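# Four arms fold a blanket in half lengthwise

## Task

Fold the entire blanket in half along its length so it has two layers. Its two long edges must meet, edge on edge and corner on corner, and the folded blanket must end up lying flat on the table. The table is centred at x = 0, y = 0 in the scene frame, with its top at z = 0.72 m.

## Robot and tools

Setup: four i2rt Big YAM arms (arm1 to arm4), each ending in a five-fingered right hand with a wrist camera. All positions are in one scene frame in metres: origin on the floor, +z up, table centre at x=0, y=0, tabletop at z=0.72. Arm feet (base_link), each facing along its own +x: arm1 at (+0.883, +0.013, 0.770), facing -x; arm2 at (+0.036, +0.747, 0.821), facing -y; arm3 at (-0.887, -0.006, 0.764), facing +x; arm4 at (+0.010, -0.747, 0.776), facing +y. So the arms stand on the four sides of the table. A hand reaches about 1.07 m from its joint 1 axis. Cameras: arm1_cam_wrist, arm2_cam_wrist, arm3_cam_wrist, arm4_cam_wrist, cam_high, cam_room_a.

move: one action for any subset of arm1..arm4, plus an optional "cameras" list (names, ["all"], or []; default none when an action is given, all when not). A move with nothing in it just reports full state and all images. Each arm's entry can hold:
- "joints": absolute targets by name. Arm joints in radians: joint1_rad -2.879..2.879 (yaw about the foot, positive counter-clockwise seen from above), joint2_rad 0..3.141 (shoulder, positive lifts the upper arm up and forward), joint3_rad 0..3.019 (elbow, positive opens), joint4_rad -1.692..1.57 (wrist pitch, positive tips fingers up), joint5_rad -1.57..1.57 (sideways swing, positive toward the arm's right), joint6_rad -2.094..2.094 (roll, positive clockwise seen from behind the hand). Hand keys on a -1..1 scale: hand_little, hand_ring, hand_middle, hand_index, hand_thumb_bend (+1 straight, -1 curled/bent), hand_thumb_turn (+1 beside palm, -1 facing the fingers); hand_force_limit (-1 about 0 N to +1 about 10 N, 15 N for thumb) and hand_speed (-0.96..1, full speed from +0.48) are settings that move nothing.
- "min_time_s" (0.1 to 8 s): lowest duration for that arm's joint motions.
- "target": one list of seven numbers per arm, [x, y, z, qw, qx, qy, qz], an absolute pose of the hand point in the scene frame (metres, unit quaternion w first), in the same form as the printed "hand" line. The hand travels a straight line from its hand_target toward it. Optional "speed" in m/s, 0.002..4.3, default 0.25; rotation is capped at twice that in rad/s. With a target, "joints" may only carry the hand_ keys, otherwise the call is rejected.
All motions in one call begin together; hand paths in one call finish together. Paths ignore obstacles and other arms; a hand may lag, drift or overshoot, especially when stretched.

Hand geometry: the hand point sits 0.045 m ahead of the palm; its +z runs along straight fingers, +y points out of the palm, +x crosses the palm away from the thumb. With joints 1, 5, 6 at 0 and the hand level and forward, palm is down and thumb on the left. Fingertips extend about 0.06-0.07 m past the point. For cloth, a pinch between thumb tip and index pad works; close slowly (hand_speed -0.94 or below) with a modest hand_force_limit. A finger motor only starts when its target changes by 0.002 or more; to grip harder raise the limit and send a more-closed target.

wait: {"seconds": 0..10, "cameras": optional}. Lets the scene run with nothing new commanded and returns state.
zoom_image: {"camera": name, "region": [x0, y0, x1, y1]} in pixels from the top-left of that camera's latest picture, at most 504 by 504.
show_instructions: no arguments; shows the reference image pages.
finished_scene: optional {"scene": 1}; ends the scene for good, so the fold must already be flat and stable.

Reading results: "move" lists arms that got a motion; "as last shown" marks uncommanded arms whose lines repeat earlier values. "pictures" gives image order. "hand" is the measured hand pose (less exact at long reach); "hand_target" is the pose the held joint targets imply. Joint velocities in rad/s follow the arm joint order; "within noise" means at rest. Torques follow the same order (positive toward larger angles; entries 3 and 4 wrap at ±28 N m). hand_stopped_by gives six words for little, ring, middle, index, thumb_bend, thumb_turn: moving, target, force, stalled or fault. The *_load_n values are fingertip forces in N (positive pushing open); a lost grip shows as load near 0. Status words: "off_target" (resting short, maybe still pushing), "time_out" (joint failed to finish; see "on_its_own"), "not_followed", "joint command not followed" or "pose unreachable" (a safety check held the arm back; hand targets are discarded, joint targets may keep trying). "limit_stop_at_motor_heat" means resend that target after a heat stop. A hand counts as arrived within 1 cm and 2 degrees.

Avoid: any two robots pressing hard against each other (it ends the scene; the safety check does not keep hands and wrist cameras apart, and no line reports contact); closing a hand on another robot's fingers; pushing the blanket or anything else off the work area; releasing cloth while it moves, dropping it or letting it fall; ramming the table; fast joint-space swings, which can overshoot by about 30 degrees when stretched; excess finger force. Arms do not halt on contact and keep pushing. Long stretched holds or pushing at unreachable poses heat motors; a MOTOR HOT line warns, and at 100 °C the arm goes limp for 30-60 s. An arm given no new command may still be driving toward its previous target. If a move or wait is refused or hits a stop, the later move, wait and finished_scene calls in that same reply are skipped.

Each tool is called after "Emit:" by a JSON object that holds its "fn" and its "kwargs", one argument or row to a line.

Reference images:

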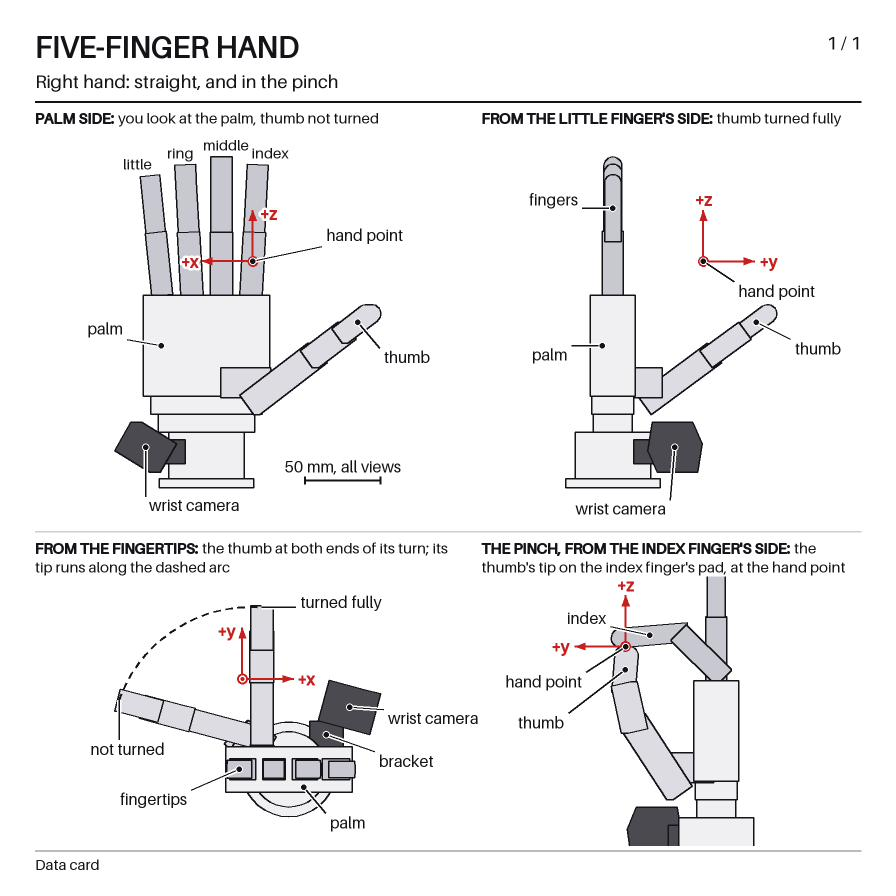

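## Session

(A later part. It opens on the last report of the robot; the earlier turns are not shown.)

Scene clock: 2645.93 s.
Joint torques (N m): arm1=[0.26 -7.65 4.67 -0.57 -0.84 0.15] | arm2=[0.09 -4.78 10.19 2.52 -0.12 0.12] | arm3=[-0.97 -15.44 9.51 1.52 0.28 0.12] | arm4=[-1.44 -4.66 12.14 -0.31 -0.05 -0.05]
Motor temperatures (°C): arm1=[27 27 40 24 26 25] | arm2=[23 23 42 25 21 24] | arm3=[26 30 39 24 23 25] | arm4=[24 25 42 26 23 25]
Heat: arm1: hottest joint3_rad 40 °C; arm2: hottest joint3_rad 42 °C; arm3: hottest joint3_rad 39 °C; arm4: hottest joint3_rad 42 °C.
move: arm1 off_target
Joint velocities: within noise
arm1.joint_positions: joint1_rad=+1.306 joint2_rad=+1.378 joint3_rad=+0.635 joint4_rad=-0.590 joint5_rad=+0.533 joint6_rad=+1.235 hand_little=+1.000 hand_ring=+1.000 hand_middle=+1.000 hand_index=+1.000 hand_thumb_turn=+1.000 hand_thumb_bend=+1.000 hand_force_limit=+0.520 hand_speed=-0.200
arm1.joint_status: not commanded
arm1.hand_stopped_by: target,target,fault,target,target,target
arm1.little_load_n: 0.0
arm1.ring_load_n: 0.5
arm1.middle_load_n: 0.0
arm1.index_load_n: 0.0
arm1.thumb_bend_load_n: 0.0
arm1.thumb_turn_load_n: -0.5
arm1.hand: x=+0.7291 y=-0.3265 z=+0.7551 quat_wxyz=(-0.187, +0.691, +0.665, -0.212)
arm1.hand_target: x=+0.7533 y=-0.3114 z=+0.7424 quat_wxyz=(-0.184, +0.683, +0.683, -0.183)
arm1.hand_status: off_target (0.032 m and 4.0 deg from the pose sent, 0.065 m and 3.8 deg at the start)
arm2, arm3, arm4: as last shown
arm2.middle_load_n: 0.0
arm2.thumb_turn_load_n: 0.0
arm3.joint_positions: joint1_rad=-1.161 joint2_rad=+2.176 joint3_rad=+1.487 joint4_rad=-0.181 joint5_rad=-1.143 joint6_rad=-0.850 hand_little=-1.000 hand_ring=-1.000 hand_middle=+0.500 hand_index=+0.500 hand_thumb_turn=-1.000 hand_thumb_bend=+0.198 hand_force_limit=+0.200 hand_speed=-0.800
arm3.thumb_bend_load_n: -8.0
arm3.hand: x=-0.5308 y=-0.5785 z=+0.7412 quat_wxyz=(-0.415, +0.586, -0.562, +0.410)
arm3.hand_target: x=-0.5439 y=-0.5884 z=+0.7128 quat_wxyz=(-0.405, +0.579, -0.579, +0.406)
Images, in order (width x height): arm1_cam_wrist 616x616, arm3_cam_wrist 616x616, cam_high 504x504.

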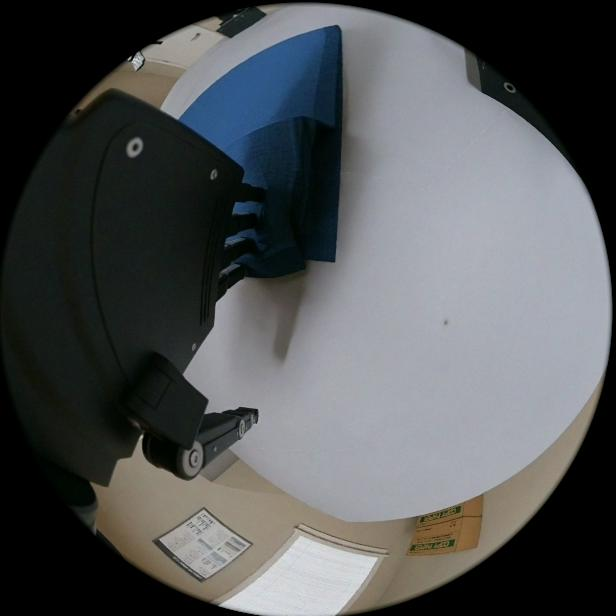

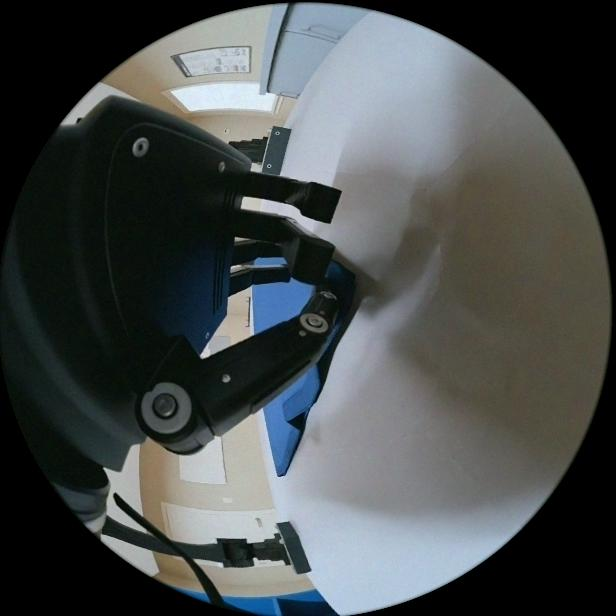

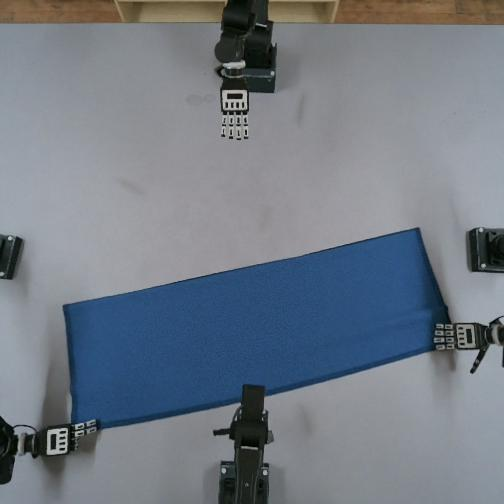

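Emit:
{"fn": "move", "kwargs": {
  "arm4": {"target": [0.0, -0.45, 0.82, 0, 1, 0, 0], "speed": 0.2}
}}

Emit:
{"fn": "move", "kwargs": {
  "arm4": {"target": [0.0, -0.45, 0.750, 0, 1, 0, 0], "speed": 0.08},
  "cameras": ["cam_high", "arm4_cam_wrist"]
}}

Scene clock: 2660.70 s.
Joint torques (N m): arm1=[0.26 -7.59 4.68 -0.55 -0.84 0.12] | arm2=[0.15 -4.89 10.18 2.41 -0.1 0.13] | arm3=[-1.03 -15.44 9.52 1.51 0.29 0.12] | arm4=[-0.03 -11.4 11.18 0.39 -0.08 0.14]
Motor temperatures (°C): arm1=[27 26 38 24 26 25] | arm2=[23 23 42 25 21 24] | arm3=[26 30 39 24 23 25] | arm4=[24 25 42 26 23 25]
Heat: arm1: hottest joint3_rad 38 °C; arm2: hottest joint3_rad 42 °C; arm3: hottest joint3_rad 39 °C; arm4: hottest joint3_rad 42 °C.
move: arm4 off_target
Joint velocities: within noise
arm1, arm2, arm3: as last shown
arm1.ring_load_n: 0.0
arm1.thumb_turn_load_n: 0.0
arm4.joint_positions: joint1_rad=-0.027 joint2_rad=+1.426 joint3_rad=+0.828 joint4_rad=-1.018 joint5_rad=+0.000 joint6_rad=-0.069 hand_little=+1.000 hand_ring=+1.000 hand_middle=+1.000 hand_index=+1.000 hand_thumb_turn=+1.000 hand_thumb_bend=+1.000 hand_force_limit=+0.000 hand_speed=-0.800
arm4.joint_status: not commanded
arm4.hand_stopped_by: target,target,target,target,target,target
arm4.little_load_n: 0.0
arm4.ring_load_n: 0.0
arm4.middle_load_n: 0.0
arm4.index_load_n: 0.0
arm4.thumb_bend_load_n: 0.0
arm4.thumb_turn_load_n: 0.0
arm4.hand: x=+0.0031 y=-0.4698 z=+0.8117 quat_wxyz=(+0.022, +1.000, +0.000, -0.001)
arm4.hand_target: x=+0.0000 y=-0.4505 z=+0.8203 quat_wxyz=(+0.000, +1.000, +0.000, +0.000)
arm4.hand_status: off_target (0.022 m and 2.5 deg from the pose sent, 0.130 m and 0.9 deg at the start)
pictures: none

Scene clock: 2662.10 s.
Joint torques (N m): arm1=[0.26 -7.53 4.66 -0.4 -0.84 0.1] | arm2=[0.26 -4.84 10.24 2.54 -0.09 0.15] | arm3=[-1.14 -15.44 9.5 1.55 0.31 0.12] | arm4=[-0.03 -5.89 4.57 2.29 0 0.14]
Motor temperatures (°C): arm1=[27 26 38 24 26 25] | arm2=[23 23 42 25 21 24] | arm3=[26 30 39 24 23 25] | arm4=[24 25 42 26 23 25]
Heat: arm1: hottest joint3_rad 38 °C; arm2: hottest joint3_rad 42 °C; arm3: hottest joint3_rad 39 °C; arm4: hottest joint3_rad 42 °C.
move: arm4 off_target
Joint velocities: within noise
arm1, arm2, arm3: as last shown
arm1.joint_positions: joint1_rad=+1.307 joint2_rad=+1.377 joint3_rad=+0.635 joint4_rad=-0.594 joint5_rad=+0.533 joint6_rad=+1.238 hand_little=+1.000 hand_ring=+1.000 hand_middle=+1.000 hand_index=+1.000 hand_thumb_turn=+1.000 hand_thumb_bend=+1.000 hand_force_limit=+0.520 hand_speed=-0.200
arm1.hand: x=+0.7296 y=-0.3259 z=+0.7551 quat_wxyz=(-0.188, +0.692, +0.665, -0.211)
arm1.hand_target: x=+0.7532 y=-0.3115 z=+0.7424 quat_wxyz=(-0.184, +0.683, +0.683, -0.183)
arm3.joint_positions: joint1_rad=-1.160 joint2_rad=+2.177 joint3_rad=+1.487 joint4_rad=-0.181 joint5_rad=-1.144 joint6_rad=-0.850 hand_little=-1.000 hand_ring=-1.000 hand_middle=+0.500 hand_index=+0.500 hand_thumb_turn=-1.000 hand_thumb_bend=+0.198 hand_force_limit=+0.200 hand_speed=-0.800
arm3.index_load_n: -0.5
arm3.thumb_bend_load_n: -7.5
arm3.hand: x=-0.5301 y=-0.5779 z=+0.7410 quat_wxyz=(-0.415, +0.586, -0.562, +0.410)
arm3.hand_target: x=-0.5439 y=-0.5883 z=+0.7127 quat_wxyz=(-0.406, +0.579, -0.579, +0.405)
arm4.joint_positions: joint1_rad=-0.027 joint2_rad=+1.473 joint3_rad=+0.817 joint4_rad=-0.853 joint5_rad=+0.000 joint6_rad=-0.069 hand_little=+1.000 hand_ring=+1.000 hand_middle=+0.999 hand_index=+1.000 hand_thumb_turn=+1.000 hand_thumb_bend=+1.000 hand_force_limit=+0.000 hand_speed=-0.800
arm4.joint_status: not commanded
arm4.hand_stopped_by: target,target,target,target,target,target
arm4.little_load_n: 0.0
arm4.ring_load_n: 0.0
arm4.middle_load_n: -5.5
arm4.index_load_n: 0.0
arm4.thumb_bend_load_n: 0.0
arm4.thumb_turn_load_n: 0.0
arm4.hand: x=+0.0054 y=-0.4362 z=+0.7863 quat_wxyz=(-0.031, +1.000, +0.000, +0.003)
arm4.hand_target: x=+0.0005 y=-0.4530 z=+0.7544 quat_wxyz=(+0.000, +1.000, +0.000, +0.000)
arm4.hand_status: off_target (0.039 m and 3.6 deg from the pose sent, 0.065 m and 2.5 deg at the start)
pictures: arm4_cam_wrist, cam_high
Images, in order (width x height): arm4_cam_wrist 616x616, cam_high 504x504.

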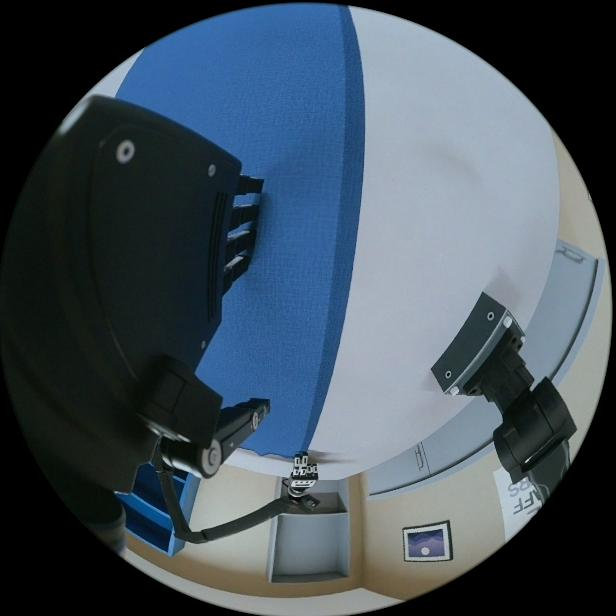

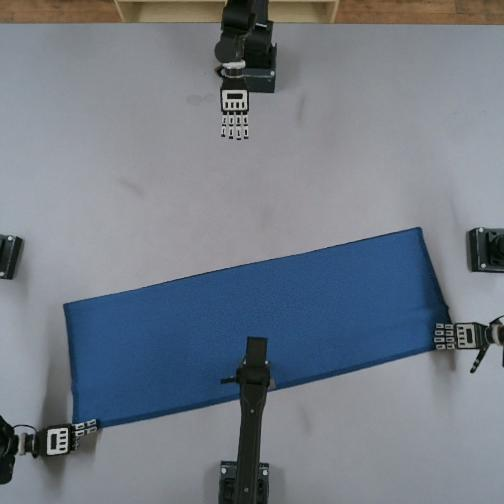

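Emit:
{"fn": "move", "kwargs": {
  "arm1": {"target": [0.783, -0.305, 0.742, 0.1830, -0.6830, -0.6830, 0.1830], "speed": 0.05},
  "cameras": ["arm1_cam_wrist", "cam_high"]
}}

Emit:
{"fn": "zoom_image", "kwargs": {
  "camera": "arm1_cam_wrist",
  "region": [160, 50, 440, 330]
}}

Scene clock: 2667.93 s.
Joint torques (N m): arm1=[0.67 -7.12 4.55 -0.62 -1.25 0.11] | arm2=[0.21 -4.89 10.3 2.45 -0.11 0.11] | arm3=[-1.03 -15.68 9.5 1.52 0.3 0.12] | arm4=[0.03 -5.89 4.64 1.42 -0.31 0.11]
Motor temperatures (°C): arm1=[27 26 38 24 26 25] | arm2=[23 23 42 25 21 24] | arm3=[26 31 39 24 23 25] | arm4=[24 25 41 26 23 25]
Heat: arm1: hottest joint3_rad 38 °C; arm2: hottest joint3_rad 42 °C; arm3: hottest joint3_rad 39 °C; arm4: hottest joint3_rad 41 °C.
move: arm1 off_target
Joint velocities: within noise
arm1.joint_positions: joint1_rad=+1.385 joint2_rad=+1.350 joint3_rad=+0.610 joint4_rad=-0.640 joint5_rad=+0.557 joint6_rad=+1.333 hand_little=+1.000 hand_ring=+1.000 hand_middle=+1.000 hand_index=+1.000 hand_thumb_turn=+1.000 hand_thumb_bend=+1.000 hand_force_limit=+0.520 hand_speed=-0.200
arm1.joint_status: not commanded
arm1.hand_stopped_by: target,target,fault,target,target,target
arm1.little_load_n: 0.0
arm1.ring_load_n: 0.0
arm1.middle_load_n: 0.0
arm1.index_load_n: 0.0
arm1.thumb_bend_load_n: 0.0
arm1.thumb_turn_load_n: 0.0
arm1.hand: x=+0.7543 y=-0.3203 z=+0.7558 quat_wxyz=(-0.190, +0.693, +0.662, -0.214)
arm1.hand_target: x=+0.7808 y=-0.3042 z=+0.7424 quat_wxyz=(-0.184, +0.683, +0.683, -0.183)
arm1.hand_status: off_target (0.035 m and 4.6 deg from the pose sent, 0.059 m and 3.9 deg at the start)
arm2.joint_positions: joint1_rad=-0.221 joint2_rad=+0.882 joint3_rad=+0.736 joint4_rad=-0.681 joint5_rad=-0.198 joint6_rad=-0.204 hand_little=+1.000 hand_ring=+1.000 hand_middle=+1.000 hand_index=+1.000 hand_thumb_turn=-1.000 hand_thumb_bend=+1.000 hand_force_limit=+0.000 hand_speed=-0.800
arm2.joint_status: not commanded
arm2.hand_stopped_by: target,target,target,target,target,target
arm2.little_load_n: 0.0
arm2.ring_load_n: 0.0
arm2.middle_load_n: 0.0
arm2.index_load_n: 0.0
arm2.thumb_bend_load_n: 0.0
arm2.thumb_turn_load_n: 0.0
arm2.hand: x=+0.0044 y=+0.4045 z=+0.9958 quat_wxyz=(-0.002, +0.012, -0.928, +0.373)
arm2.hand_target: x=+0.0000 y=+0.4002 z=+1.0000 quat_wxyz=(+0.000, +0.000, -0.924, +0.382)
arm2.hand_status: not commanded
arm3, arm4: as last shown
arm3.joint_positions: joint1_rad=-1.160 joint2_rad=+2.179 joint3_rad=+1.487 joint4_rad=-0.181 joint5_rad=-1.144 joint6_rad=-0.850 hand_little=-1.000 hand_ring=-1.000 hand_middle=+0.500 hand_index=+0.500 hand_thumb_turn=-1.000 hand_thumb_bend=+0.198 hand_force_limit=+0.200 hand_speed=-0.800
arm3.index_load_n: 0.0
arm3.thumb_bend_load_n: -7.0
arm3.thumb_turn_load_n: 0.5
arm3.hand: x=-0.5302 y=-0.5775 z=+0.7394 quat_wxyz=(-0.416, +0.586, -0.562, +0.409)
arm3.hand_target: x=-0.5439 y=-0.5883 z=+0.7128 quat_wxyz=(-0.406, +0.579, -0.579, +0.405)
arm4.joint_positions: joint1_rad=-0.027 joint2_rad=+1.473 joint3_rad=+0.817 joint4_rad=-0.832 joint5_rad=+0.008 joint6_rad=-0.069 hand_little=+1.000 hand_ring=+1.000 hand_middle=+0.999 hand_index=+1.000 hand_thumb_turn=+1.000 hand_thumb_bend=+1.000 hand_force_limit=+0.000 hand_speed=-0.800
arm4.middle_load_n: -3.0
arm4.hand: x=+0.0074 y=-0.4306 z=+0.7852 quat_wxyz=(-0.041, +0.999, +0.000, +0.008)
arm4.hand_target: x=+0.0005 y=-0.4529 z=+0.7545 quat_wxyz=(+0.000, +1.000, +0.000, +0.000)
Images, in order (width x height): arm1_cam_wrist 616x616, cam_high 504x504.

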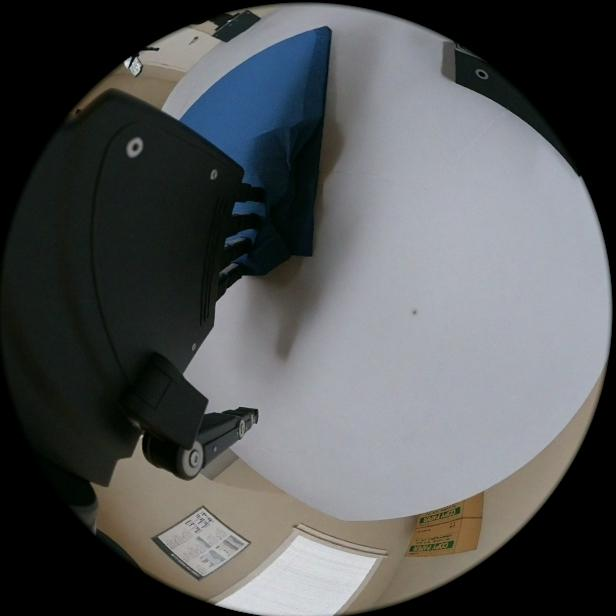

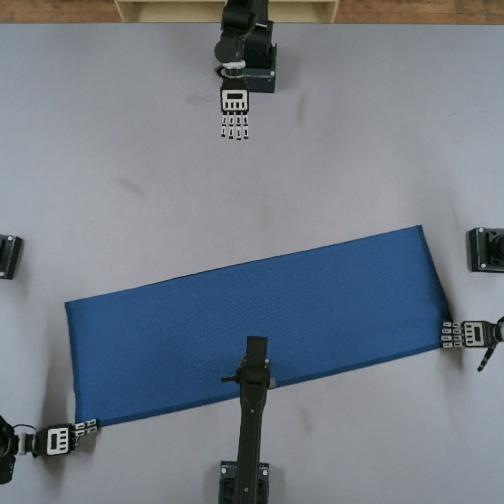

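Scaled by 1.800 from the camera's image (finer frame: 880x880).

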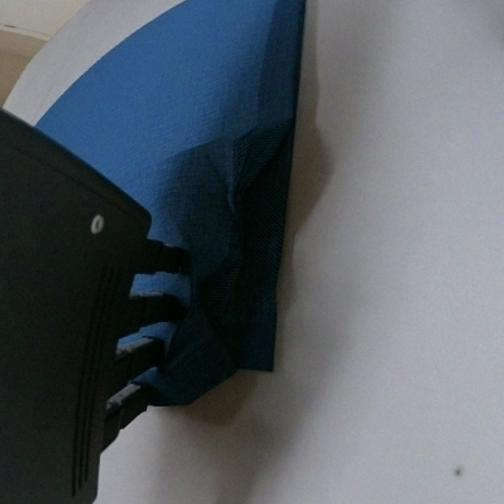

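Emit:
{"fn": "move", "kwargs": {
  "arm1": {"target": [0.760, -0.305, 0.80, 0.1830, -0.6830, -0.6830, 0.1830], "speed": 0.1}
}}

Emit:
{"fn": "move", "kwargs": {
  "arm1": {"target": [0.73, -0.25, 0.90, 0.1830, -0.6830, -0.6830, 0.1830], "speed": 0.2},
  "cameras": ["arm1_cam_wrist", "cam_high"]
}}

Emit:
{"fn": "zoom_image", "kwargs": {
  "camera": "arm1_cam_wrist",
  "region": [160, 50, 440, 330]
}}

Emit:
{"fn": "zoom_image", "kwargs": {
  "camera": "cam_high",
  "region": [340, 200, 480, 360]
}}

Scene clock: 2678.03 s.
Joint torques (N m): arm1=[-3.66 -6.77 10.28 0.42 0.1 -0.21] | arm2=[0.09 -5.13 10.26 2.48 -0.08 0.15] | arm3=[-0.97 -15.68 9.5 1.54 0.3 0.12] | arm4=[-0.15 -5.89 4.64 1.36 -0.16 0.12]
Motor temperatures (°C): arm1=[27 26 37 24 27 25] | arm2=[23 23 42 25 21 24] | arm3=[26 31 39 24 23 25] | arm4=[24 25 39 27 23 25]
Heat: arm1: hottest joint3_rad 37 °C; arm2: hottest joint3_rad 42 °C; arm3: hottest joint3_rad 39 °C; arm4: hottest joint3_rad 39 °C.
move: arm1 off_target
Joint velocities: within noise
arm1.joint_positions: joint1_rad=+1.374 joint2_rad=+1.233 joint3_rad=+0.630 joint4_rad=-0.832 joint5_rad=+0.508 joint6_rad=+1.280 hand_little=+1.000 hand_ring=+1.000 hand_middle=+1.000 hand_index=+1.000 hand_thumb_turn=+1.000 hand_thumb_bend=+1.000 hand_force_limit=+0.520 hand_speed=-0.200
arm1.joint_status: not commanded
arm1.hand_stopped_by: target,target,fault,target,target,target
arm1.little_load_n: 0.0
arm1.ring_load_n: 0.0
arm1.middle_load_n: 0.0
arm1.index_load_n: 0.0
arm1.thumb_bend_load_n: -0.5
arm1.thumb_turn_load_n: 0.0
arm1.hand: x=+0.7679 y=-0.2927 z=+0.7866 quat_wxyz=(-0.189, +0.678, +0.688, -0.174)
arm1.hand_target: x=+0.7600 y=-0.3046 z=+0.8000 quat_wxyz=(-0.183, +0.683, +0.683, -0.183)
arm1.hand_status: off_target (0.020 m and 1.5 deg from the pose sent, 0.047 m and 4.6 deg at the start)
arm2, arm3, arm4: as last shown
arm3.middle_load_n: 0.5
arm4.joint_positions: joint1_rad=-0.027 joint2_rad=+1.474 joint3_rad=+0.817 joint4_rad=-0.830 joint5_rad=+0.003 joint6_rad=-0.069 hand_little=+1.000 hand_ring=+1.000 hand_middle=+0.999 hand_index=+1.000 hand_thumb_turn=+1.000 hand_thumb_bend=+1.000 hand_force_limit=+0.000 hand_speed=-0.800
arm4.middle_load_n: -2.5
arm4.hand: x=+0.0065 y=-0.4300 z=+0.7851 quat_wxyz=(-0.042, +0.999, +0.000, +0.005)
arm4.hand_target: x=+0.0004 y=-0.4529 z=+0.7545 quat_wxyz=(+0.000, +1.000, +0.000, +0.000)
pictures: none

Scene clock: 2679.43 s.
Joint torques (N m): arm1=[-3.55 -3.84 12.14 0.58 0.06 -0.22] | arm2=[0.56 -4.54 10.17 2.62 -0.12 0.13] | arm3=[-1.14 -15.68 9.48 1.51 0.3 0.12] | arm4=[-0.21 -6.12 4.63 1.33 -0.14 0.13]
Motor temperatures (°C): arm1=[27 26 38 24 27 25] | arm2=[23 23 42 25 21 24] | arm3=[26 31 39 24 23 25] | arm4=[24 25 39 27 23 25]
Heat: arm1: hottest joint3_rad 38 °C; arm2: hottest joint3_rad 42 °C; arm3: hottest joint3_rad 39 °C; arm4: hottest joint3_rad 39 °C.
move: arm1 off_target
Joint velocities: within noise
arm1.joint_positions: joint1_rad=+1.198 joint2_rad=+0.949 joint3_rad=+0.717 joint4_rad=-1.109 joint5_rad=+0.472 joint6_rad=+1.089 hand_little=+1.000 hand_ring=+1.000 hand_middle=+1.000 hand_index=+1.000 hand_thumb_turn=+1.000 hand_thumb_bend=+1.000 hand_force_limit=+0.520 hand_speed=-0.200
arm1.joint_status: not commanded
arm1.hand_stopped_by: target,target,fault,target,target,target
arm1.little_load_n: 0.0
arm1.ring_load_n: 0.0
arm1.middle_load_n: 0.0
arm1.index_load_n: 0.0
arm1.thumb_bend_load_n: 0.0
arm1.thumb_turn_load_n: 0.0
arm1.hand: x=+0.7373 y=-0.2421 z=+0.8848 quat_wxyz=(-0.187, +0.680, +0.687, -0.174)
arm1.hand_target: x=+0.7301 y=-0.2498 z=+0.8999 quat_wxyz=(-0.183, +0.683, +0.683, -0.183)
arm1.hand_status: off_target (0.019 m and 1.2 deg from the pose sent, 0.127 m and 1.5 deg at the start)
arm2, arm3, arm4: as last shown
arm3.middle_load_n: 0.0
arm4.index_load_n: 0.5
Images, in order (width x height): arm1_cam_wrist 616x616, cam_high 504x504.

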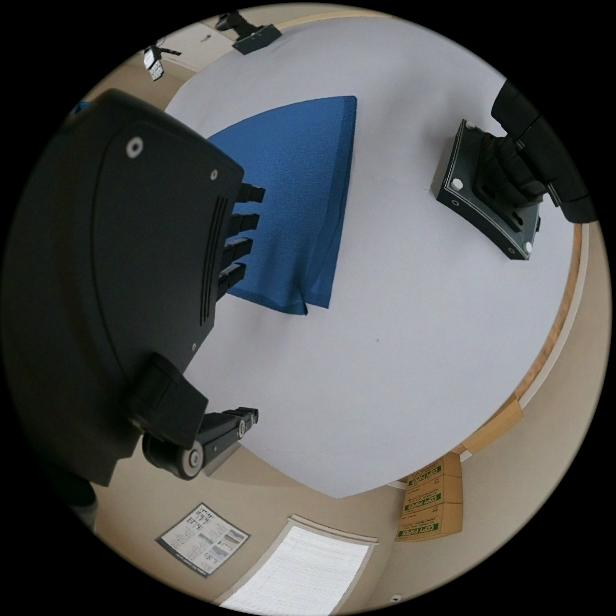

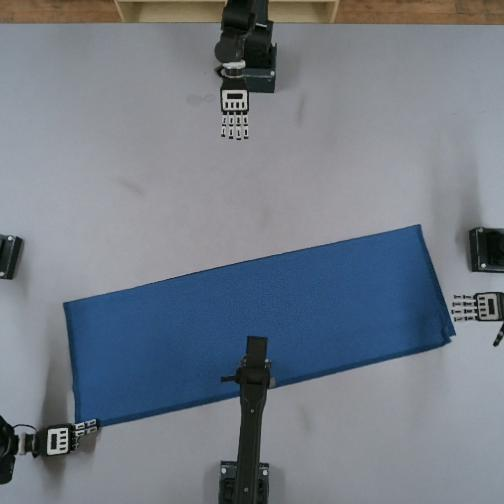

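Scaled by 1.800 from the camera's image (finer frame: 880x880).

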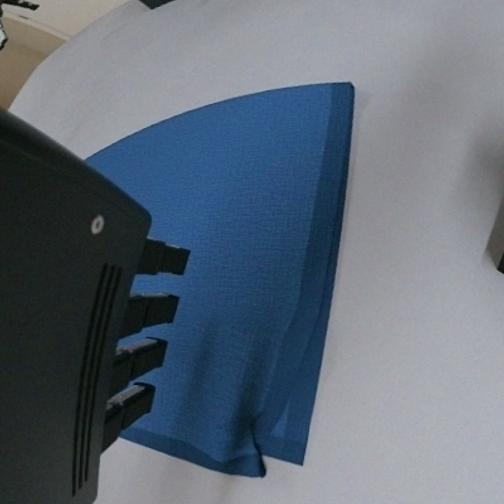

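Scaled by 3.150.

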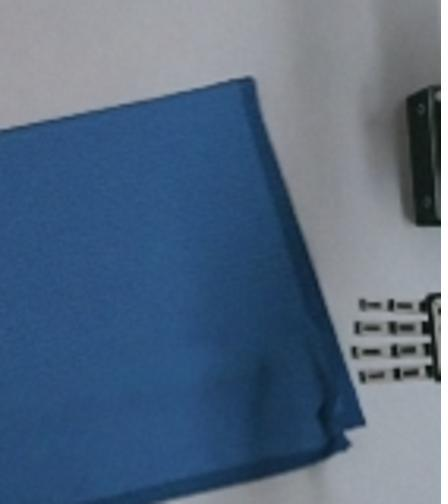

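Emit:
{"fn": "move", "kwargs": {
  "arm1": {"target": [0.732, -0.318, 0.80, 0.1830, -0.6830, -0.6830, 0.1830], "speed": 0.2}
}}

Emit:
{"fn": "move", "kwargs": {
  "arm1": {"target": [0.738, -0.316, 0.742, 0.1830, -0.6830, -0.6830, 0.1830], "speed": 0.08},
  "cameras": ["arm1_cam_wrist"]
}}

Emit:
{"fn": "zoom_image", "kwargs": {
  "camera": "arm1_cam_wrist",
  "region": [160, 50, 440, 330]
}}

Scene clock: 2720.83 s.
Joint torques (N m): arm1=[-1.38 -7.94 7.77 1.57 0.33 0.03] | arm2=[0.5 -4.78 10.24 2.48 -0.12 0.14] | arm3=[-1.08 -15.68 9.48 1.54 0.3 0.13] | arm4=[-0.15 -5.95 4.68 1.39 -0.18 0.13]
Motor temperatures (°C): arm1=[27 26 46 24 26 25] | arm2=[23 23 42 25 21 24] | arm3=[26 31 39 24 23 25] | arm4=[24 25 34 27 23 25]
Heat: arm1: hottest joint3_rad 46 °C; arm2: hottest joint3_rad 42 °C; arm3: hottest joint3_rad 39 °C; arm4: hottest joint3_rad 34 °C.
move: arm1 done
Joint velocities: within noise
arm1.joint_positions: joint1_rad=+1.267 joint2_rad=+1.285 joint3_rad=+0.707 joint4_rad=-0.806 joint5_rad=+0.486 joint6_rad=+1.176 hand_little=+1.000 hand_ring=+1.000 hand_middle=+1.000 hand_index=+1.000 hand_thumb_turn=+1.000 hand_thumb_bend=+1.000 hand_force_limit=+0.520 hand_speed=-0.200
arm1.joint_status: not commanded
arm1.hand_stopped_by: target,target,fault,target,target,target
arm1.little_load_n: -0.5
arm1.ring_load_n: 0.0
arm1.middle_load_n: 0.0
arm1.index_load_n: -0.5
arm1.thumb_bend_load_n: 0.0
arm1.thumb_turn_load_n: 0.0
arm1.hand: x=+0.7296 y=-0.3111 z=+0.7971 quat_wxyz=(-0.187, +0.684, +0.684, -0.172)
arm1.hand_target: x=+0.7321 y=-0.3179 z=+0.8000 quat_wxyz=(-0.183, +0.683, +0.683, -0.183)
arm1.hand_status: done (0.008 m and 1.3 deg from the pose sent, 0.114 m and 1.2 deg at the start)
arm2, arm3, arm4: as last shown
arm4.middle_load_n: -2.0
pictures: none

Scene clock: 2722.07 s.
Joint torques (N m): arm1=[-1.2 -5.3 5.68 1.84 -0.27 -0.02] | arm2=[0.44 -4.89 10.19 2.52 -0.12 0.12] | arm3=[-1.14 -15.68 9.48 1.52 0.31 0.12] | arm4=[0.03 -5.89 4.57 1.33 -0.13 0.15]
Motor temperatures (°C): arm1=[27 26 46 24 26 25] | arm2=[23 23 42 25 21 24] | arm3=[26 31 39 24 23 25] | arm4=[24 25 34 27 23 25]
Heat: arm1: hottest joint3_rad 46 °C; arm2: hottest joint3_rad 42 °C; arm3: hottest joint3_rad 39 °C; arm4: hottest joint3_rad 34 °C.
move: arm1 off_target
Joint velocities: within noise
arm1.joint_positions: joint1_rad=+1.280 joint2_rad=+1.367 joint3_rad=+0.640 joint4_rad=-0.619 joint5_rad=+0.507 joint6_rad=+1.196 hand_little=+1.000 hand_ring=+1.000 hand_middle=+1.000 hand_index=+1.000 hand_thumb_turn=+1.000 hand_thumb_bend=+1.000 hand_force_limit=+0.520 hand_speed=-0.200
arm1.joint_status: not commanded
arm1.hand_stopped_by: target,target,fault,target,target,target
arm1.little_load_n: 0.0
arm1.ring_load_n: 0.0
arm1.middle_load_n: 0.0
arm1.index_load_n: 0.0
arm1.thumb_bend_load_n: 0.0
arm1.thumb_turn_load_n: 0.0
arm1.hand: x=+0.7275 y=-0.3188 z=+0.7571 quat_wxyz=(-0.186, +0.687, +0.675, -0.195)
arm1.hand_target: x=+0.7379 y=-0.3153 z=+0.7429 quat_wxyz=(-0.183, +0.683, +0.683, -0.183)
arm1.hand_status: off_target (0.019 m and 1.8 deg from the pose sent, 0.056 m and 1.3 deg at the start)
arm2, arm4: as last shown
arm3.joint_positions: joint1_rad=-1.160 joint2_rad=+2.179 joint3_rad=+1.487 joint4_rad=-0.181 joint5_rad=-1.144 joint6_rad=-0.850 hand_little=-1.000 hand_ring=-1.000 hand_middle=+0.500 hand_index=+0.500 hand_thumb_turn=-1.000 hand_thumb_bend=+0.198 hand_force_limit=+0.200 hand_speed=-0.800
arm3.joint_status: not commanded
arm3.hand_stopped_by: target,target,target,target,target,target
arm3.little_load_n: 0.0
arm3.ring_load_n: 0.0
arm3.middle_load_n: 0.0
arm3.index_load_n: 0.0
arm3.thumb_bend_load_n: -7.0
arm3.thumb_turn_load_n: 0.0
arm3.hand: x=-0.5302 y=-0.5775 z=+0.7394 quat_wxyz=(-0.416, +0.586, -0.562, +0.409)
arm3.hand_target: x=-0.5439 y=-0.5883 z=+0.7128 quat_wxyz=(-0.406, +0.579, -0.579, +0.405)
arm3.hand_status: not commanded
arm4.middle_load_n: -2.5
arm4.index_load_n: 0.0
arm4.hand_target: x=+0.0005 y=-0.4529 z=+0.7545 quat_wxyz=(+0.000, +1.000, +0.000, +0.000)
Images, in order (width x height): arm1_cam_wrist 616x616.

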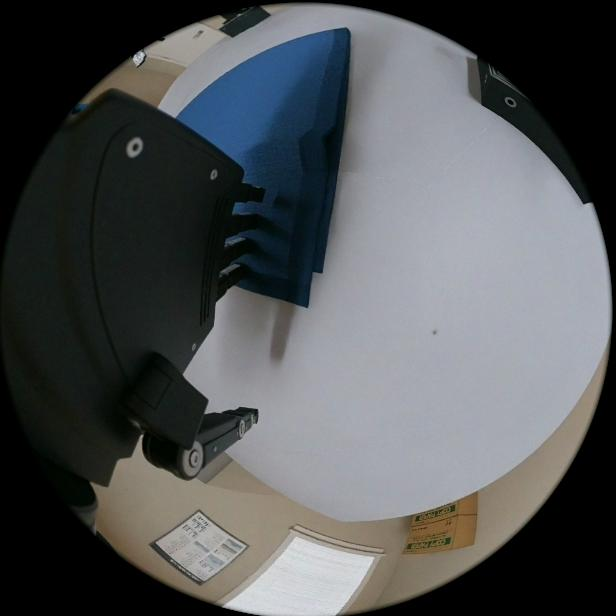

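Scaled by 1.800 from the camera's image (finer frame: 880x880).

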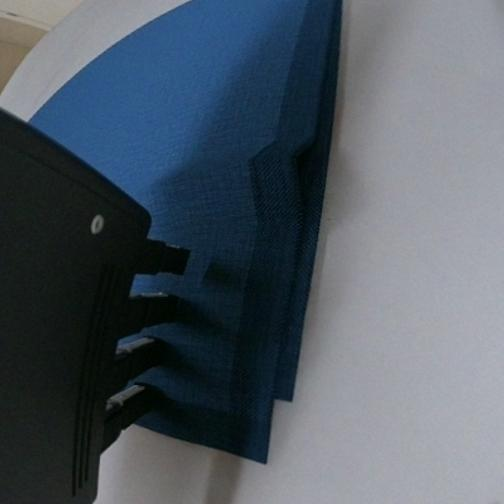

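Emit:
{"fn": "move", "kwargs": {
  "arm1": {"target": [0.750, -0.275, 0.742, 0.1830, -0.6830, -0.6830, 0.1830], "speed": 0.06},
  "cameras": ["arm1_cam_wrist", "cam_high"]
}}

Emit:
{"fn": "zoom_image", "kwargs": {
  "camera": "arm1_cam_wrist",
  "region": [160, 50, 440, 330]
}}

Scene clock: 2761.17 s.
Joint torques (N m): arm1=[-1.67 -5.54 4.75 0.64 -0.34 -0.09] | arm2=[0.26 -4.78 10.21 2.63 -0.1 0.16] | arm3=[-1.08 -15.74 9.5 1.52 0.3 0.12] | arm4=[0.09 -6.3 4.67 1.33 -0.15 0.11]
Motor temperatures (°C): arm1=[27 26 39 24 25 25] | arm2=[23 23 42 25 21 24] | arm3=[26 31 39 24 23 25] | arm4=[24 25 32 27 23 25]
Heat: arm1: hottest joint3_rad 39 °C; arm2: hottest joint3_rad 42 °C; arm3: hottest joint3_rad 39 °C; arm4: hottest joint3_rad 32 °C.
move: arm1 off_target
Joint velocities: within noise
arm1.joint_positions: joint1_rad=+1.280 joint2_rad=+1.272 joint3_rad=+0.543 joint4_rad=-0.593 joint5_rad=+0.508 joint6_rad=+1.197 hand_little=+1.000 hand_ring=+1.000 hand_middle=+1.000 hand_index=+1.000 hand_thumb_turn=+1.000 hand_thumb_bend=+1.000 hand_force_limit=+0.520 hand_speed=-0.200
arm1.joint_status: not commanded
arm1.hand_stopped_by: target,target,fault,target,target,target
arm1.little_load_n: 0.0
arm1.ring_load_n: -0.5
arm1.middle_load_n: 0.5
arm1.index_load_n: 0.0
arm1.thumb_bend_load_n: 0.0
arm1.thumb_turn_load_n: 0.0
arm1.hand: x=+0.7375 y=-0.2900 z=+0.7562 quat_wxyz=(-0.181, +0.688, +0.672, -0.206)
arm1.hand_target: x=+0.7495 y=-0.2749 z=+0.7427 quat_wxyz=(-0.183, +0.683, +0.683, -0.183)
arm1.hand_status: off_target (0.024 m and 3.0 deg from the pose sent, 0.051 m and 1.8 deg at the start)
arm2, arm3, arm4: as last shown
arm3.thumb_turn_load_n: 0.5
Images, in order (width x height): arm1_cam_wrist 616x616, cam_high 504x504.

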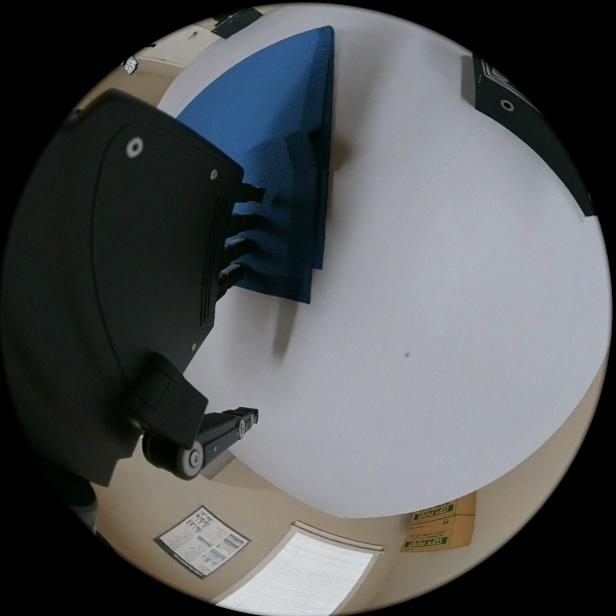

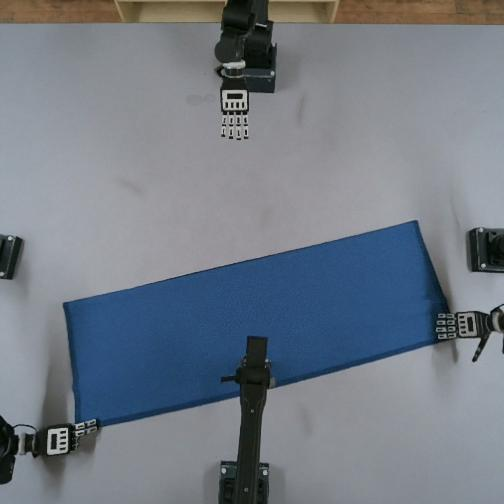

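Scaled by 1.800 from the camera's image (finer frame: 880x880).

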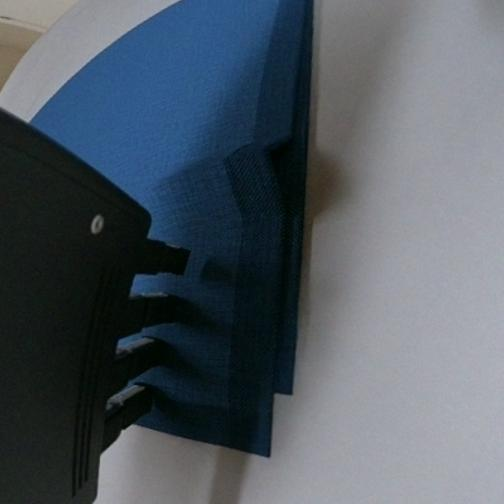

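Emit:
{"fn": "move", "kwargs": {
  "arm1": {"target": [0.750, -0.29, 0.81, 0.1830, -0.6830, -0.6830, 0.1830], "speed": 0.12},
  "arm4": {"target": [0.0, -0.47, 0.85, 0, 1, 0, 0], "speed": 0.12}
}}

Emit:
{"fn": "move", "kwargs": {
  "arm1": {"target": [0.720, -0.27, 0.90, 0.4056, -0.5793, -0.5793, 0.4056], "speed": 0.3, "joints": {"hand_index": 0.0, "hand_ring": -1.0, "hand_little": -1.0, "hand_thumb_bend": 0.2, "hand_thumb_turn": -1.0, "hand_speed": 0.0}},
  "arm4": {"target": [0.0, -0.58, 0.90, 0, 1, 0, 0], "speed": 0.2},
  "cameras": ["arm1_cam_wrist", "arm3_cam_wrist", "cam_high"]
}}

Emit:
{"fn": "zoom_image", "kwargs": {
  "camera": "cam_high",
  "region": [340, 200, 480, 360]
}}

Scene clock: 2837.87 s.
Joint torques (N m): arm1=[-1.14 -6.24 10.48 0.46 0.16 0.03] | arm2=[0.5 -4.95 10.3 2.52 -0.11 0.14] | arm3=[-1.08 -15.74 9.48 1.52 0.3 0.13] | arm4=[-0.32 -9.99 12.07 -0.38 -0.07 0.11]
Motor temperatures (°C): arm1=[27 26 36 24 25 25] | arm2=[23 23 42 25 21 24] | arm3=[26 31 39 24 23 25] | arm4=[24 25 31 27 23 25]
Heat: arm1: hottest joint3_rad 36 °C; arm2: hottest joint3_rad 42 °C; arm3: hottest joint3_rad 39 °C; arm4: hottest joint3_rad 31 °C.
move: arm1 off_target; arm4 off_target
Joint velocities: within noise
arm1.joint_positions: joint1_rad=+1.291 joint2_rad=+1.175 joint3_rad=+0.615 joint4_rad=-0.848 joint5_rad=+0.496 joint6_rad=+1.207 hand_little=+1.000 hand_ring=+1.000 hand_middle=+1.000 hand_index=+1.000 hand_thumb_turn=+1.000 hand_thumb_bend=+1.000 hand_force_limit=+0.520 hand_speed=-0.200
arm1.joint_status: not commanded
arm1.hand_stopped_by: target,target,fault,target,target,target
arm1.little_load_n: 0.0
arm1.ring_load_n: 0.0
arm1.middle_load_n: 0.0
arm1.index_load_n: 0.0
arm1.thumb_bend_load_n: 0.0
arm1.thumb_turn_load_n: 0.0
arm1.hand: x=+0.7492 y=-0.2736 z=+0.7963 quat_wxyz=(-0.192, +0.684, +0.683, -0.168)
arm1.hand_target: x=+0.7501 y=-0.2897 z=+0.8101 quat_wxyz=(-0.183, +0.683, +0.683, -0.183)
arm1.hand_status: off_target (0.021 m and 2.0 deg from the pose sent, 0.055 m and 3.0 deg at the start)
arm2, arm3: as last shown
arm3.thumb_bend_load_n: -6.0
arm3.thumb_turn_load_n: 0.0
arm4.joint_positions: joint1_rad=-0.027 joint2_rad=+1.328 joint3_rad=+0.818 joint4_rad=-1.091 joint5_rad=+0.000 joint6_rad=-0.069 hand_little=+1.000 hand_ring=+1.000 hand_middle=+1.000 hand_index=+1.000 hand_thumb_turn=+1.000 hand_thumb_bend=+1.000 hand_force_limit=+0.000 hand_speed=-0.800
arm4.joint_status: not commanded
arm4.hand_stopped_by: target,target,target,target,target,target
arm4.little_load_n: 0.0
arm4.ring_load_n: 0.0
arm4.middle_load_n: 0.0
arm4.index_load_n: 0.0
arm4.thumb_bend_load_n: -0.5
arm4.thumb_turn_load_n: 0.0
arm4.hand: x=+0.0019 y=-0.4861 z=+0.8384 quat_wxyz=(+0.015, +1.000, +0.000, +0.000)
arm4.hand_target: x=+0.0000 y=-0.4704 z=+0.8500 quat_wxyz=(+0.000, +1.000, +0.000, +0.000)
arm4.hand_status: off_target (0.020 m and 1.7 deg from the pose sent, 0.077 m and 4.9 deg at the start)
pictures: none

Scene clock: 2839.97 s.
Joint torques (N m): arm1=[-1.14 -3.84 9.26 0.16 0.75 -0.02] | arm2=[0.26 -5.3 10.35 2.51 -0.1 0.14] | arm3=[-1.08 -15.68 9.5 1.52 0.3 0.13] | arm4=[-1.44 -4.72 8.61 -0.25 -0.07 -0.04]
Motor temperatures (°C): arm1=[27 26 37 24 25 25] | arm2=[23 23 42 25 21 24] | arm3=[26 31 39 24 23 25] | arm4=[24 25 31 27 23 25]
Heat: arm1: hottest joint3_rad 37 °C; arm2: hottest joint3_rad 42 °C; arm3: hottest joint3_rad 39 °C; arm4: hottest joint3_rad 31 °C.
move: arm1 done; arm4 done
Joint velocities: within noise
arm1.joint_positions: joint1_rad=+1.605 joint2_rad=+1.072 joint3_rad=+0.615 joint4_rad=-1.103 joint5_rad=+1.222 joint6_rad=+1.568 hand_little=-1.000 hand_ring=-1.000 hand_middle=+1.000 hand_index=+0.000 hand_thumb_turn=-1.000 hand_thumb_bend=+0.200 hand_force_limit=+0.520 hand_speed=+0.000
arm1.joint_status: all done
arm1.hand_stopped_by: target,target,fault,target,target,target
arm1.little_load_n: 0.0
arm1.ring_load_n: 0.0
arm1.middle_load_n: 0.0
arm1.index_load_n: 0.0
arm1.thumb_bend_load_n: 0.0
arm1.thumb_turn_load_n: 0.0
arm1.hand: x=+0.7158 y=-0.2623 z=+0.8955 quat_wxyz=(-0.409, +0.582, +0.578, -0.400)
arm1.hand_target: x=+0.7199 y=-0.2699 z=+0.9000 quat_wxyz=(-0.405, +0.579, +0.579, -0.406)
arm1.hand_status: done (0.010 m and 0.9 deg from the pose sent, 0.108 m and 40.5 deg at the start)
arm2, arm3: as last shown
arm2.thumb_bend_load_n: -0.5
arm3.little_load_n: 0.5
arm4.joint_positions: joint1_rad=-0.037 joint2_rad=+0.947 joint3_rad=+0.731 joint4_rad=-1.334 joint5_rad=+0.000 joint6_rad=-0.080 hand_little=+1.000 hand_ring=+1.000 hand_middle=+1.000 hand_index=+1.000 hand_thumb_turn=+1.000 hand_thumb_bend=+1.000 hand_force_limit=+0.000 hand_speed=-0.800
arm4.joint_status: not commanded
arm4.hand_stopped_by: target,target,target,target,target,target
arm4.little_load_n: 0.0
arm4.ring_load_n: 0.0
arm4.middle_load_n: 0.0
arm4.index_load_n: 0.0
arm4.thumb_bend_load_n: 0.0
arm4.thumb_turn_load_n: 0.0
arm4.hand: x=-0.0019 y=-0.5736 z=+0.9029 quat_wxyz=(-0.011, +1.000, +0.000, +0.002)
arm4.hand_target: x=-0.0002 y=-0.5799 z=+0.9001 quat_wxyz=(+0.000, +1.000, +0.000, +0.000)
arm4.hand_status: done (0.007 m and 1.2 deg from the pose sent, 0.112 m and 1.7 deg at the start)
Images, in order (width x height): arm1_cam_wrist 616x616, arm3_cam_wrist 616x616, cam_high 504x504.

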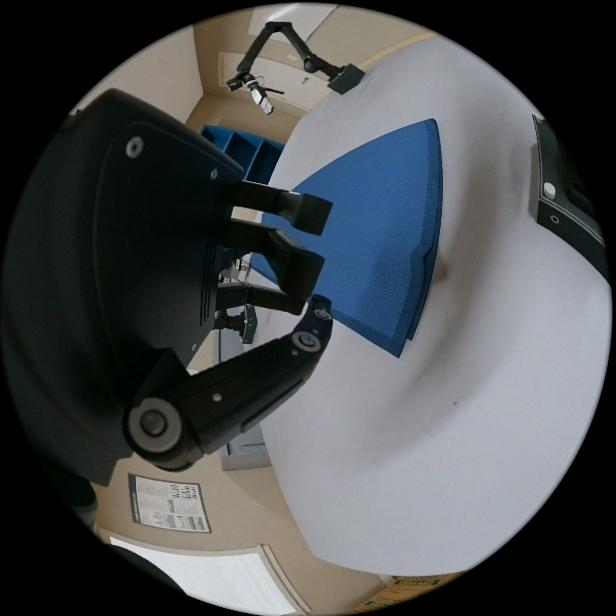

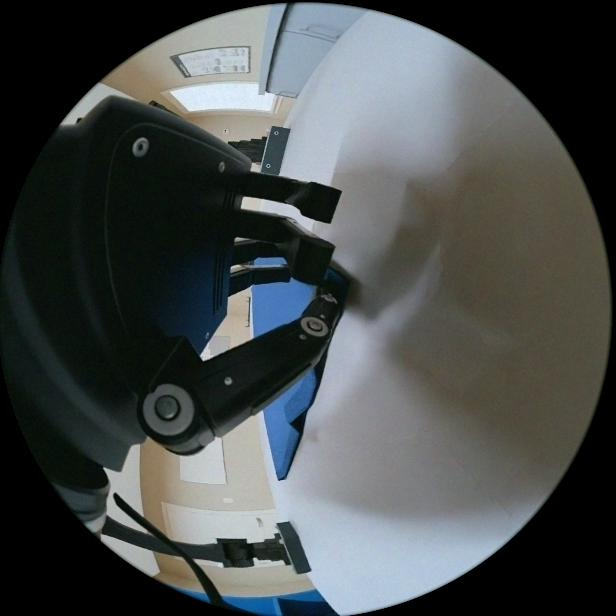

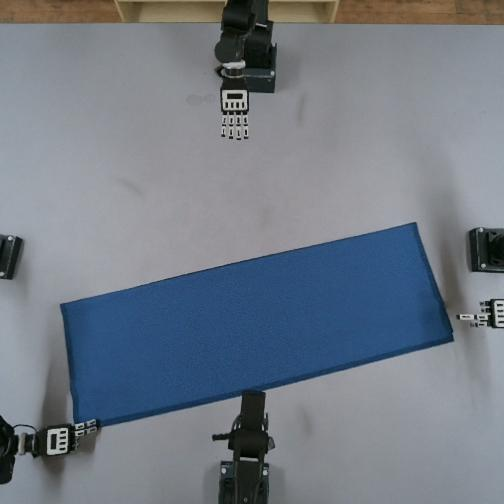

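Scaled by 3.150.

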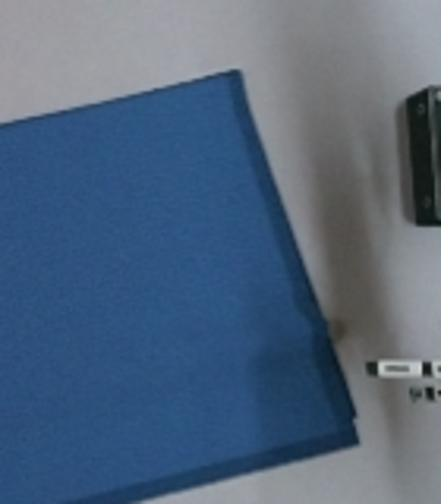

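Emit:
{"fn": "move", "kwargs": {
  "arm1": {"target": [0.635, -0.198, 0.80, 0.4056, -0.5793, -0.5793, 0.4056], "speed": 0.2, "joints": {"hand_index": 0.2, "hand_speed": -0.5}}
}}

Emit:
{"fn": "move", "kwargs": {
  "arm1": {"target": [0.634, -0.200, 0.762, 0.4056, -0.5793, -0.5793, 0.4056], "speed": 0.1},
  "cameras": ["arm1_cam_wrist", "cam_high"]
}}

Emit:
{"fn": "zoom_image", "kwargs": {
  "camera": "arm1_cam_wrist",
  "region": [200, 100, 520, 420]
}}

Scene clock: 2876.10 s.
Joint torques (N m): arm1=[-3.9 -2.9 6.6 2.65 0.19 -0.21] | arm2=[0.62 -5.07 10.15 2.51 -0.11 0.13] | arm3=[-1.14 -15.79 9.5 1.52 0.31 0.13] | arm4=[-1.55 -4.6 8.62 -0.23 -0.05 -0.05]
Motor temperatures (°C): arm1=[27 26 40 24 27 25] | arm2=[23 23 42 25 21 24] | arm3=[26 31 39 24 23 25] | arm4=[24 25 32 26 23 25]
Heat: arm1: hottest joint3_rad 40 °C; arm2: hottest joint3_rad 42 °C; arm3: hottest joint3_rad 39 °C; arm4: hottest joint3_rad 32 °C.
move: arm1 done
Joint velocities: within noise
arm1.joint_positions: joint1_rad=+1.195 joint2_rad=+1.042 joint3_rad=+0.191 joint4_rad=+0.146 joint5_rad=+1.016 joint6_rad=+0.640 hand_little=-1.000 hand_ring=-1.000 hand_middle=+1.000 hand_index=+0.200 hand_thumb_turn=-1.000 hand_thumb_bend=+0.200 hand_force_limit=+0.520 hand_speed=-0.500
arm1.joint_status: all done
arm1.hand_stopped_by: target,target,fault,target,target,target
arm1.little_load_n: 0.0
arm1.ring_load_n: 0.0
arm1.middle_load_n: 0.0
arm1.index_load_n: 0.0
arm1.thumb_bend_load_n: 0.0
arm1.thumb_turn_load_n: 0.0
arm1.hand: x=+0.6392 y=-0.2010 z=+0.7994 quat_wxyz=(-0.403, +0.576, +0.584, -0.406)
arm1.hand_target: x=+0.6351 y=-0.1980 z=+0.8000 quat_wxyz=(-0.406, +0.579, +0.579, -0.405)
arm1.hand_status: done (0.005 m and 0.7 deg from the pose sent, 0.141 m and 0.9 deg at the start)
arm2.joint_positions: joint1_rad=-0.221 joint2_rad=+0.882 joint3_rad=+0.736 joint4_rad=-0.681 joint5_rad=-0.198 joint6_rad=-0.204 hand_little=+1.000 hand_ring=+1.000 hand_middle=+1.000 hand_index=+1.000 hand_thumb_turn=-1.000 hand_thumb_bend=+1.000 hand_force_limit=+0.000 hand_speed=-0.800
arm2.joint_status: not commanded
arm2.hand_stopped_by: target,target,target,target,target,target
arm2.little_load_n: 0.5
arm2.ring_load_n: 0.0
arm2.middle_load_n: 0.0
arm2.index_load_n: 0.0
arm2.thumb_bend_load_n: 0.0
arm2.thumb_turn_load_n: 0.0
arm2.hand: x=+0.0044 y=+0.4045 z=+0.9958 quat_wxyz=(-0.002, +0.012, -0.928, +0.373)
arm2.hand_target: x=+0.0000 y=+0.4002 z=+1.0000 quat_wxyz=(+0.000, +0.000, -0.924, +0.382)
arm2.hand_status: not commanded
arm3, arm4: as last shown
pictures: none

Scene clock: 2877.23 s.
Joint torques (N m): arm1=[-3.84 -4.07 4.46 2.65 0.2 -0.2] | arm2=[0.38 -5.07 10.3 2.51 -0.11 0.13] | arm3=[-1.03 -15.74 9.5 1.52 0.3 0.13] | arm4=[-1.61 -4.54 8.61 -0.28 -0.06 -0.04]
Motor temperatures (°C): arm1=[27 26 40 24 27 25] | arm2=[23 23 42 25 21 24] | arm3=[26 31 39 24 23 25] | arm4=[24 25 32 26 23 25]
Heat: arm1: hottest joint3_rad 40 °C; arm2: hottest joint3_rad 42 °C; arm3: hottest joint3_rad 39 °C; arm4: hottest joint3_rad 32 °C.
move: arm1 done
Joint velocities: within noise
arm1.joint_positions: joint1_rad=+1.195 joint2_rad=+1.295 joint3_rad=+0.157 joint4_rad=+0.435 joint5_rad=+1.016 joint6_rad=+0.639 hand_little=-1.000 hand_ring=-1.000 hand_middle=+1.000 hand_index=+0.200 hand_thumb_turn=-1.000 hand_thumb_bend=+0.200 hand_force_limit=+0.520 hand_speed=-0.500
arm1.joint_status: not commanded
arm1.hand_stopped_by: target,target,fault,target,target,target
arm1.little_load_n: 0.0
arm1.ring_load_n: 0.0
arm1.middle_load_n: 0.0
arm1.index_load_n: 0.0
arm1.thumb_bend_load_n: 0.0
arm1.thumb_turn_load_n: 0.0
arm1.hand: x=+0.6379 y=-0.2036 z=+0.7617 quat_wxyz=(-0.403, +0.576, +0.584, -0.406)
arm1.hand_target: x=+0.6341 y=-0.2001 z=+0.7621 quat_wxyz=(-0.406, +0.579, +0.579, -0.405)
arm1.hand_status: done (0.005 m and 0.7 deg from the pose sent, 0.038 m and 0.7 deg at the start)
arm2, arm3, arm4: as last shown
arm2.little_load_n: 0.0
arm3.little_load_n: 0.0
Images, in order (width x height): arm1_cam_wrist 616x616, cam_high 504x504.

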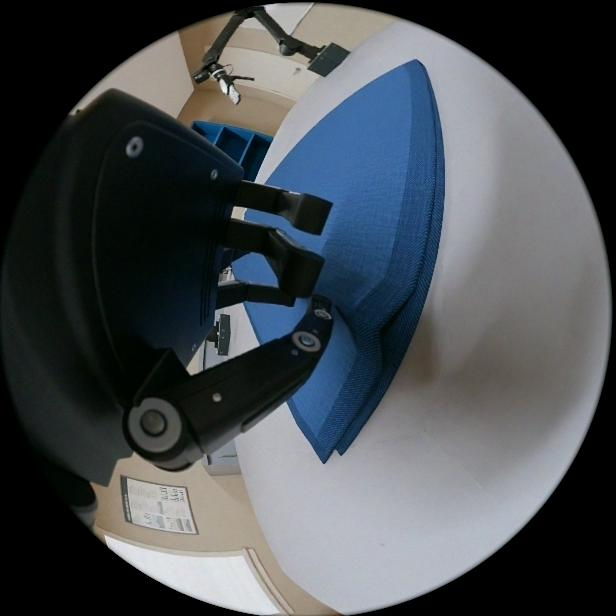

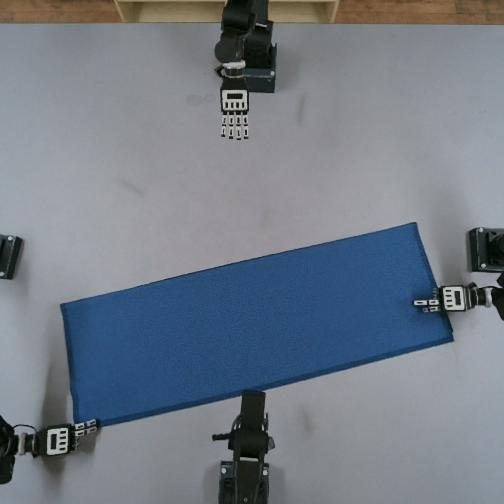

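Scaled by 1.575 from the camera's image (finer frame: 880x880).

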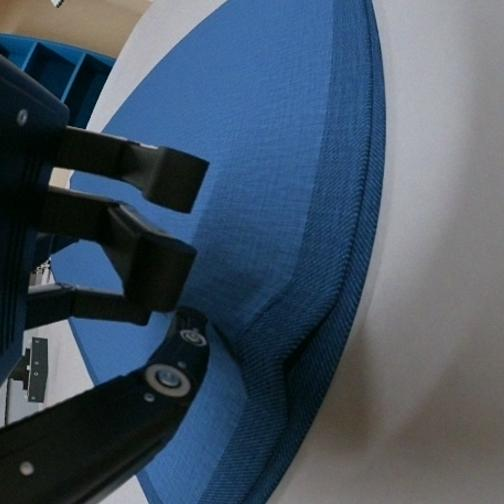

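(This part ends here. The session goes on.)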